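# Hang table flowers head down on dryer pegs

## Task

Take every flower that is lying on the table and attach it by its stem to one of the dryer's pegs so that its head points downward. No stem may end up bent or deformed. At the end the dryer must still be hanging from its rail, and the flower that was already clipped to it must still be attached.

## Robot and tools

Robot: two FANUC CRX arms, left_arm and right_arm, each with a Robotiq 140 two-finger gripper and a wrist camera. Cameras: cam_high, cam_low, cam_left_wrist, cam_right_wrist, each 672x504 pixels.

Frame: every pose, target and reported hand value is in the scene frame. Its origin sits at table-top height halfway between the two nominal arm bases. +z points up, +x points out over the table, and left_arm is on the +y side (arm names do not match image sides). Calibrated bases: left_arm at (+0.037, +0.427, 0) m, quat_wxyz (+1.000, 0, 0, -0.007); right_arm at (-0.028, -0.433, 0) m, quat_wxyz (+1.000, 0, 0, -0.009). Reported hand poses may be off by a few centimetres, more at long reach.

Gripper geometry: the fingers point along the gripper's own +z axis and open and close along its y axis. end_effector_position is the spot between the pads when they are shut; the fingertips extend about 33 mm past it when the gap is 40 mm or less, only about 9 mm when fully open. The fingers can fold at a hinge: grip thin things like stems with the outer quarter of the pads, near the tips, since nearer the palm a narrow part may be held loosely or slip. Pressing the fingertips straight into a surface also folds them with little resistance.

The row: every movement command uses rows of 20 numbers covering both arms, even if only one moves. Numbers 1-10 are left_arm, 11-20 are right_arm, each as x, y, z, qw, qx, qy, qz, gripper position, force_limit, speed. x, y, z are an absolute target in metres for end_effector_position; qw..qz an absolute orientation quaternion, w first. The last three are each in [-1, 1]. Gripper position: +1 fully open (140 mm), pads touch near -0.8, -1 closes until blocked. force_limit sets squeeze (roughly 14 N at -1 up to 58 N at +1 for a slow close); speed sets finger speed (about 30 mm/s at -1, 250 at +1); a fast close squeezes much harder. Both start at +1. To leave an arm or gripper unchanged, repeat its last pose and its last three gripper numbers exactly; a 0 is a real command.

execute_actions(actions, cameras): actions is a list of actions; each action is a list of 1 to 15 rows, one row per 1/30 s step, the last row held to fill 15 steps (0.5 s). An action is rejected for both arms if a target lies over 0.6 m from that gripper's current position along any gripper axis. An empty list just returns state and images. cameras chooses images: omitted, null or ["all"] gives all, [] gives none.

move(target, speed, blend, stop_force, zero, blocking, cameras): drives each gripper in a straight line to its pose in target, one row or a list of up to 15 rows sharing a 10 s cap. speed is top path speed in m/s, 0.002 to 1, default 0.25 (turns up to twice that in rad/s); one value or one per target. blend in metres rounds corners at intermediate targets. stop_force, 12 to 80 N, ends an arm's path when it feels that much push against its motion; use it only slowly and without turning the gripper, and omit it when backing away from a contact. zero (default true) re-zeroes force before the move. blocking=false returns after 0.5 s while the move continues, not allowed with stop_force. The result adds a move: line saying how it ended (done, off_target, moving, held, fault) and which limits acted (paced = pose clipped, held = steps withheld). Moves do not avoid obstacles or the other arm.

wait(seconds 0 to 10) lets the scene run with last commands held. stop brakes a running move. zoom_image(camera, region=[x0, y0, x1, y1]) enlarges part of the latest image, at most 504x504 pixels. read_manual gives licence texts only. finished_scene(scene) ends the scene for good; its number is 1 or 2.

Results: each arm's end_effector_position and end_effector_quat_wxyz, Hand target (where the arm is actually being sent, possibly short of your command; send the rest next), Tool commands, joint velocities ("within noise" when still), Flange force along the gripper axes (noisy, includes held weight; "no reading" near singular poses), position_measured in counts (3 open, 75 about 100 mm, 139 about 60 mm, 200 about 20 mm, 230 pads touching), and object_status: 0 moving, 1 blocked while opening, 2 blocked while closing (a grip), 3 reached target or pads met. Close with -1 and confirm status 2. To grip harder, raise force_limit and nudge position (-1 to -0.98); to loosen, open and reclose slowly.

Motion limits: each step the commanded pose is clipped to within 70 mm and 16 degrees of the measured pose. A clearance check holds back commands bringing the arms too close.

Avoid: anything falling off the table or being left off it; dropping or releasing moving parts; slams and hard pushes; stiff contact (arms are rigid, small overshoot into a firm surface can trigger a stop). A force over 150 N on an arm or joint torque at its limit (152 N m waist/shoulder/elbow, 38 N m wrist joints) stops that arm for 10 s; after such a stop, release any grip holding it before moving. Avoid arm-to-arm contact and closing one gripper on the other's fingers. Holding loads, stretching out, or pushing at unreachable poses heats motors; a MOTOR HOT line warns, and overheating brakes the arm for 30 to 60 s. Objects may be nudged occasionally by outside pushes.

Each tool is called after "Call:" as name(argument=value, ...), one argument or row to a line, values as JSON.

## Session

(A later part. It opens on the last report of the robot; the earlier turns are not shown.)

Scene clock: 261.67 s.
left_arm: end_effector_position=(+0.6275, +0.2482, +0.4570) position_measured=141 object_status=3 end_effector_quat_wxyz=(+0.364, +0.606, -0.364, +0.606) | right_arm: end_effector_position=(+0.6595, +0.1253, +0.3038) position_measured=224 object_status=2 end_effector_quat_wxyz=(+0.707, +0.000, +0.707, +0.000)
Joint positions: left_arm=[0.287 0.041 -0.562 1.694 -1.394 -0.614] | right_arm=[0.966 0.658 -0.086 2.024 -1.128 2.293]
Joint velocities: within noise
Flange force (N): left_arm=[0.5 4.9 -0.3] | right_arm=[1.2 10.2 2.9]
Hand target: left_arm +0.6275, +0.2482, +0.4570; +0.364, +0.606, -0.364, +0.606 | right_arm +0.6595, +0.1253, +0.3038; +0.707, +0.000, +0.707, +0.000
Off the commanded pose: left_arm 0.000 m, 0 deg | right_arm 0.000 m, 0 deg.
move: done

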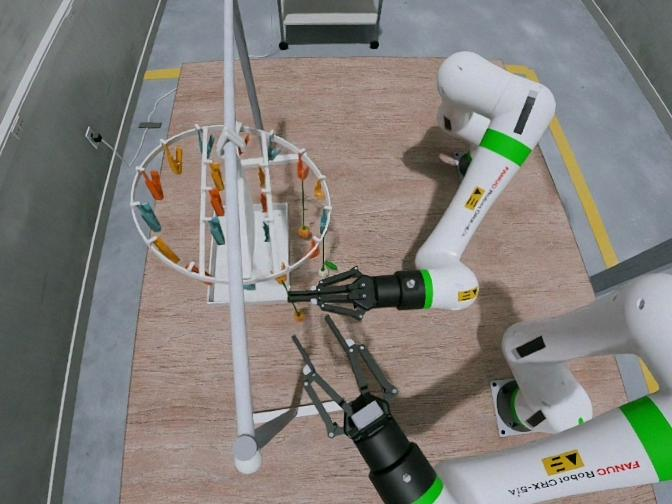

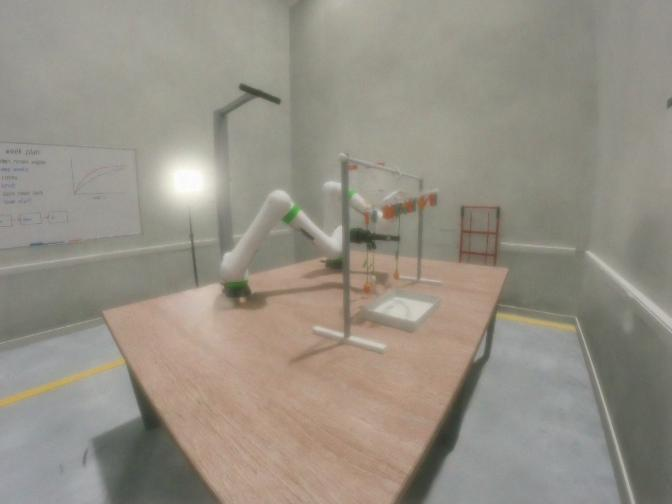

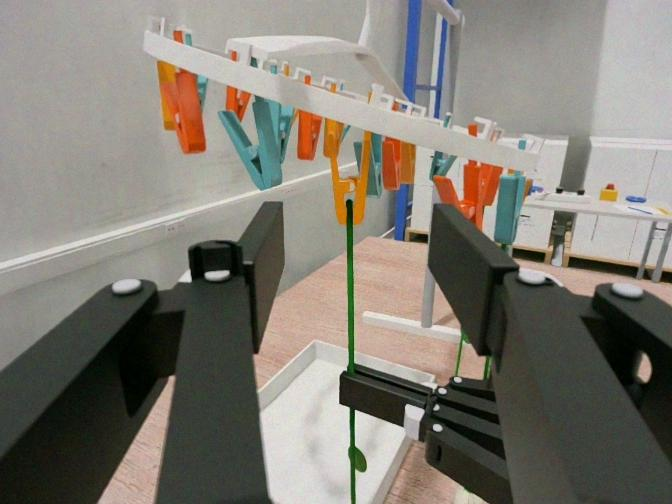

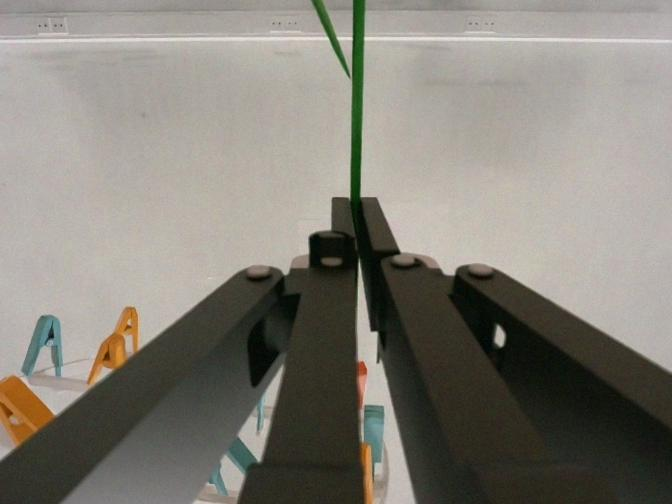

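Call:
execute_actions(
  actions=[
    [[0.6275, 0.2482, 0.457, 0.36419, 0.60611, -0.36419, 0.60611, -0.10, -1, -1, 0.6595, 0.1253, 0.3038, 0.70711, 0, 0.70711, 0, -0.48, -1, -1]],
  ],
  cameras=["cam_left_wrist"],
)

Call:
wait(
  seconds=1.0,
)

Scene clock: 265.10 s.
left_arm: end_effector_position=(+0.6275, +0.2482, +0.4570) position_measured=141 object_status=3 end_effector_quat_wxyz=(+0.364, +0.606, -0.364, +0.606) | right_arm: end_effector_position=(+0.6595, +0.1253, +0.3038) position_measured=190 object_status=0 end_effector_quat_wxyz=(+0.707, +0.000, +0.707, +0.000)
Joint positions: left_arm=[0.287 0.041 -0.562 1.694 -1.394 -0.614] | right_arm=[0.966 0.658 -0.086 2.024 -1.128 2.293]
Joint velocities: within noise
Flange force (N): left_arm=[-0.1 4.8 -1.4] | right_arm=[0.8 8.9 2.4]
Hand target: left_arm +0.6275, +0.2482, +0.4570; +0.364, +0.606, -0.364, +0.606 | right_arm +0.6595, +0.1253, +0.3038; +0.707, +0.000, +0.707, +0.000
Off the commanded pose: left_arm 0.000 m, 0 deg | right_arm 0.000 m, 0 deg.
Images, in order (width x height): cam_left_wrist 672x504.

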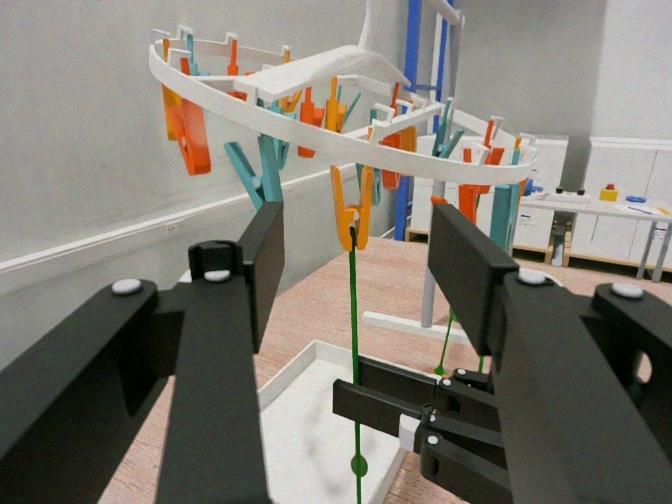

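Scene clock: 266.10 s.
left_arm: end_effector_position=(+0.6275, +0.2482, +0.4570) position_measured=141 object_status=3 end_effector_quat_wxyz=(+0.364, +0.606, -0.364, +0.606) | right_arm: end_effector_position=(+0.6595, +0.1253, +0.3038) position_measured=190 object_status=3 end_effector_quat_wxyz=(+0.707, +0.000, +0.707, +0.000)
Joint positions: left_arm=[0.287 0.041 -0.562 1.694 -1.394 -0.614] | right_arm=[0.966 0.658 -0.086 2.024 -1.128 2.293]
Joint velocities: within noise
Flange force (N): left_arm=[0.4 4.4 -1.2] | right_arm=[1.3 9.5 2.8]
Hand target: left_arm +0.6275, +0.2482, +0.4570; +0.364, +0.606, -0.364, +0.606 | right_arm +0.6595, +0.1253, +0.3038; +0.707, +0.000, +0.707, +0.000
Tool commands: left_gripper/position=-0.1 left_gripper/force_limit=-1.0 left_gripper/speed=-1.0 right_gripper/position=-0.48 right_gripper/force_limit=-1.0 right_gripper/speed=-1.0
Off the commanded pose: left_arm 0.000 m, 0 deg | right_arm 0.000 m, 0 deg.
wait: 1.00 s; at rest by 0.17 s

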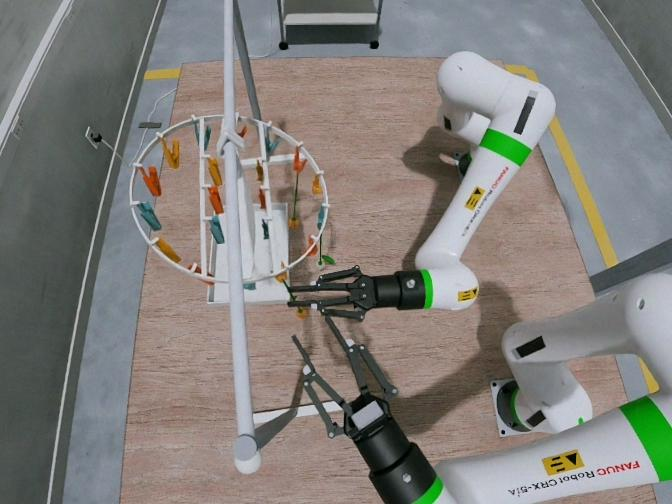

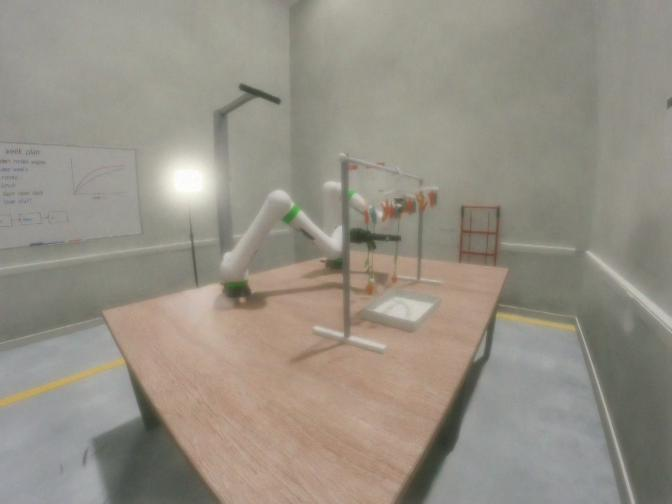

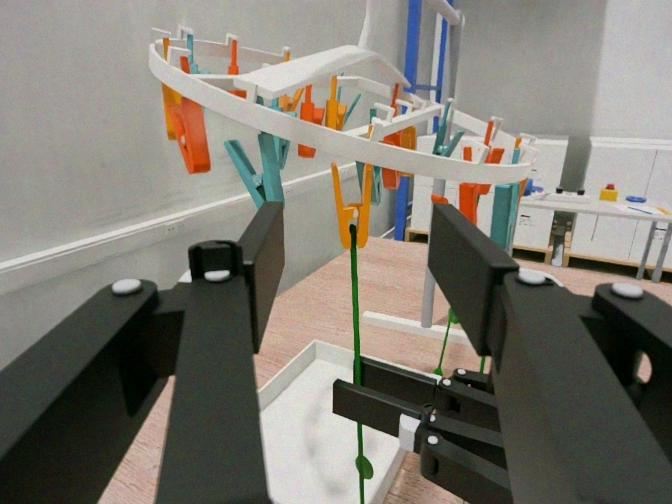

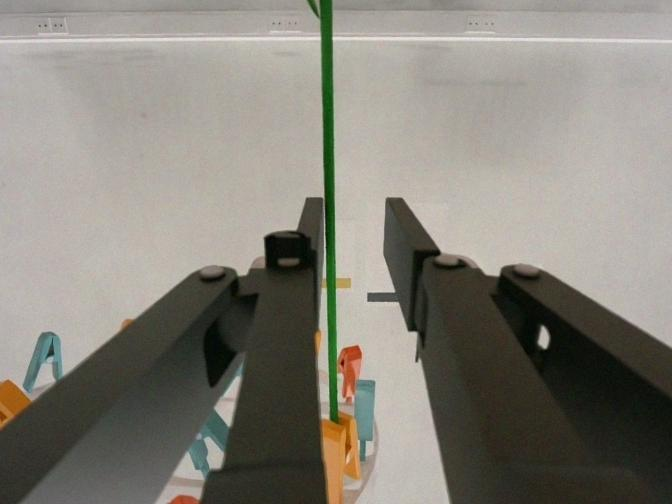

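Call:
move(
  target=[0.6275, 0.2482, 0.457, 0.36419, 0.60611, -0.36419, 0.60611, -0.10, -1, -1, 0.56, 0.1253, 0.3038, 0.70711, 0, 0.70711, 0, -0.48, -1, -1],
  speed=0.06,
)

Scene clock: 268.33 s.
left_arm: end_effector_position=(+0.6275, +0.2482, +0.4570) position_measured=141 object_status=3 end_effector_quat_wxyz=(+0.364, +0.606, -0.364, +0.606) | right_arm: end_effector_position=(+0.5600, +0.1253, +0.3038) position_measured=190 object_status=3 end_effector_quat_wxyz=(+0.707, +0.000, +0.707, +0.000)
Joint positions: left_arm=[0.287 0.041 -0.562 1.694 -1.394 -0.614] | right_arm=[1.122 0.561 -0.252 1.922 -1.256 2.273]
Joint velocities: within noise
Flange force (N): left_arm=[0.6 4.2 -0.8] | right_arm=[1.5 9.2 0.3]
Hand target: left_arm +0.6275, +0.2482, +0.4570; +0.364, +0.606, -0.364, +0.606 | right_arm +0.5600, +0.1253, +0.3038; +0.707, +0.000, +0.707, +0.000
Off the commanded pose: left_arm 0.000 m, 0 deg | right_arm 0.000 m, 0 deg.
move: done

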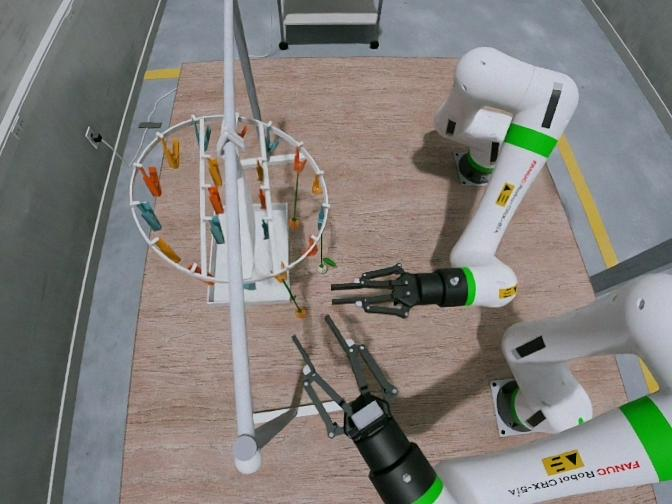

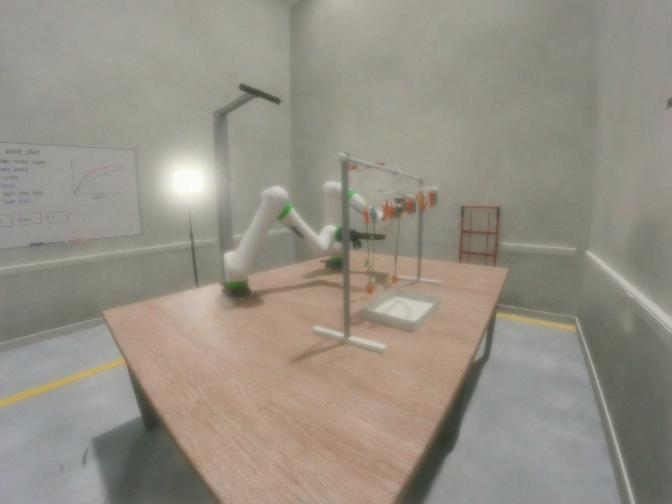

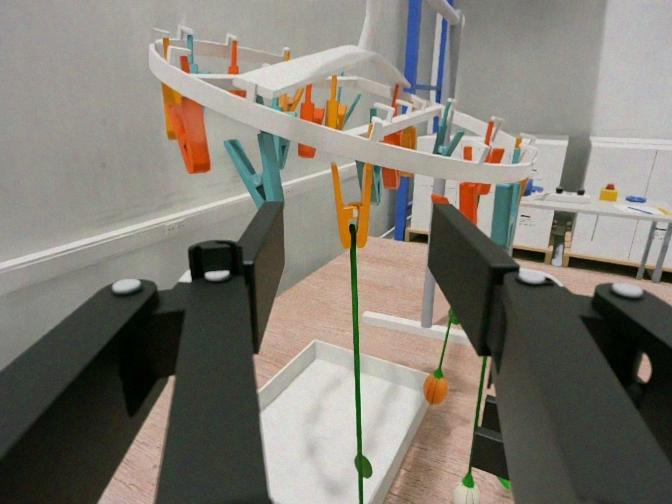

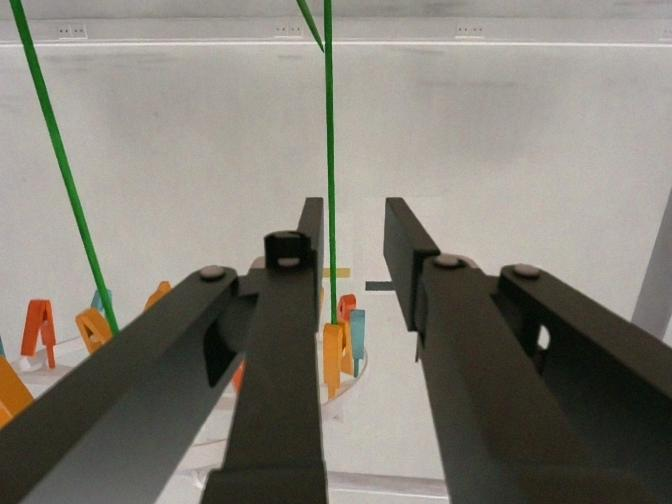

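Call:
zoom_image(
  camera="cam_low",
  region=[335, 180, 445, 310],
)

Call:
zoom_image(
  camera="cam_high",
  region=[240, 180, 380, 340],
)

Scaled by 3.877 from the camera's 672x504 image, which has a finer 960x720 frame.

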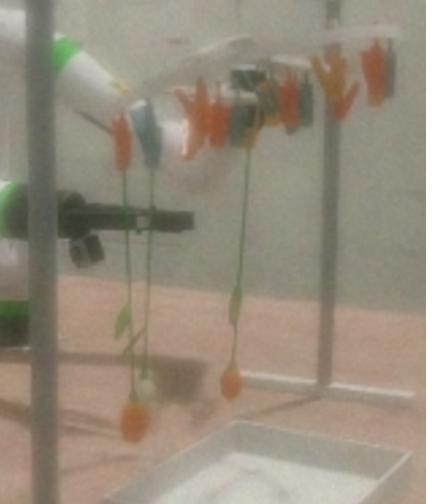

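Scaled by 3.150 from the camera's 672x504 image, which has a finer 960x720 frame.

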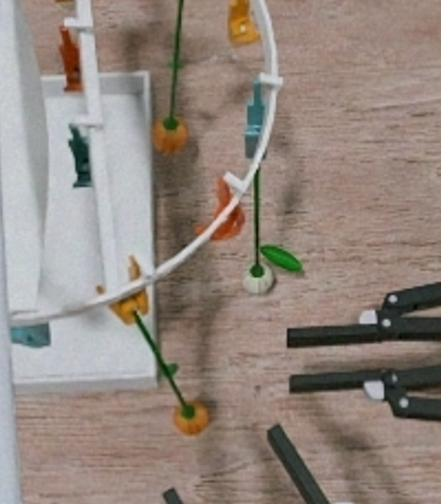

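Call:
wait(
  seconds=0.5,
  cameras=["cam_left_wrist", "cam_low"],
)

Call:
zoom_image(
  camera="cam_left_wrist",
  region=[280, 140, 504, 504],
)

Scene clock: 269.17 s.
left_arm: end_effector_position=(+0.6275, +0.2482, +0.4570) position_measured=141 object_status=3 end_effector_quat_wxyz=(+0.364, +0.606, -0.364, +0.606) | right_arm: end_effector_position=(+0.5600, +0.1253, +0.3038) position_measured=190 object_status=3 end_effector_quat_wxyz=(+0.707, +0.000, +0.707, +0.000)
Joint positions: left_arm=[0.287 0.041 -0.562 1.694 -1.394 -0.614] | right_arm=[1.122 0.561 -0.252 1.922 -1.256 2.273]
Joint velocities: within noise
Flange force (N): left_arm=[0.6 4.2 -0.7] | right_arm=[1.1 8.9 0.6]
Hand target: left_arm +0.6275, +0.2482, +0.4570; +0.364, +0.606, -0.364, +0.606 | right_arm +0.5600, +0.1253, +0.3038; +0.707, +0.000, +0.707, +0.000
Tool commands: left_gripper/position=-0.1 left_gripper/force_limit=-1.0 left_gripper/speed=-1.0 right_gripper/position=-0.48 right_gripper/force_limit=-1.0 right_gripper/speed=-1.0
Off the commanded pose: left_arm 0.000 m, 0 deg | right_arm 0.000 m, 0 deg.
wait: 0.50 s; at rest from the start
Images, in order (width x height): cam_low 672x504, cam_left_wrist 672x504.

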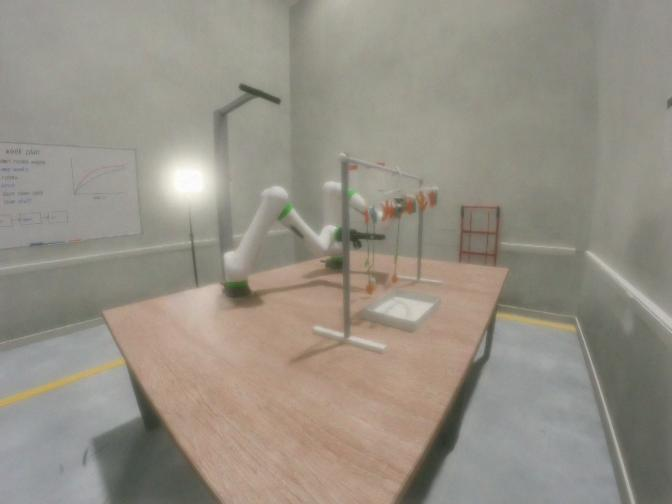

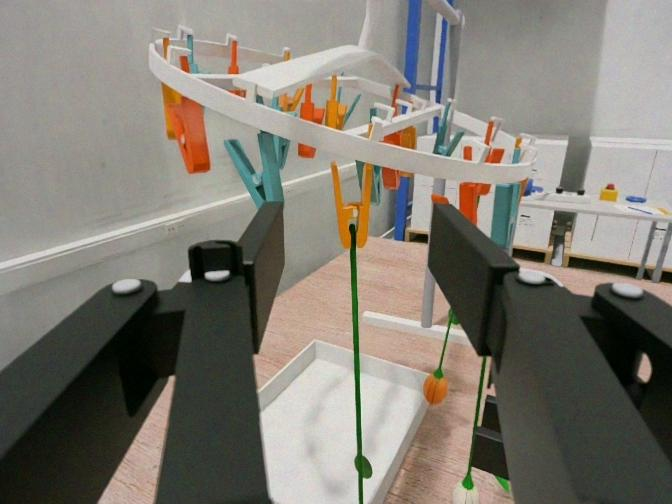

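Scaled by 1.385 from the camera's 672x504 image, which has a finer 960x720 frame.

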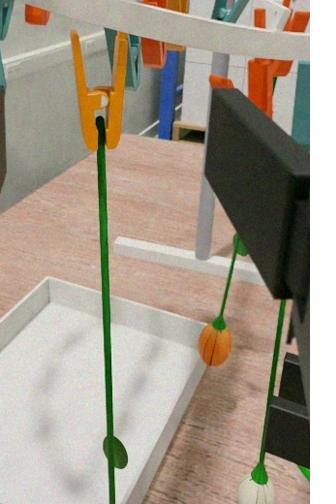

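Call:
finished_scene(
  scene=1,
)

The scene is finished: the task was done.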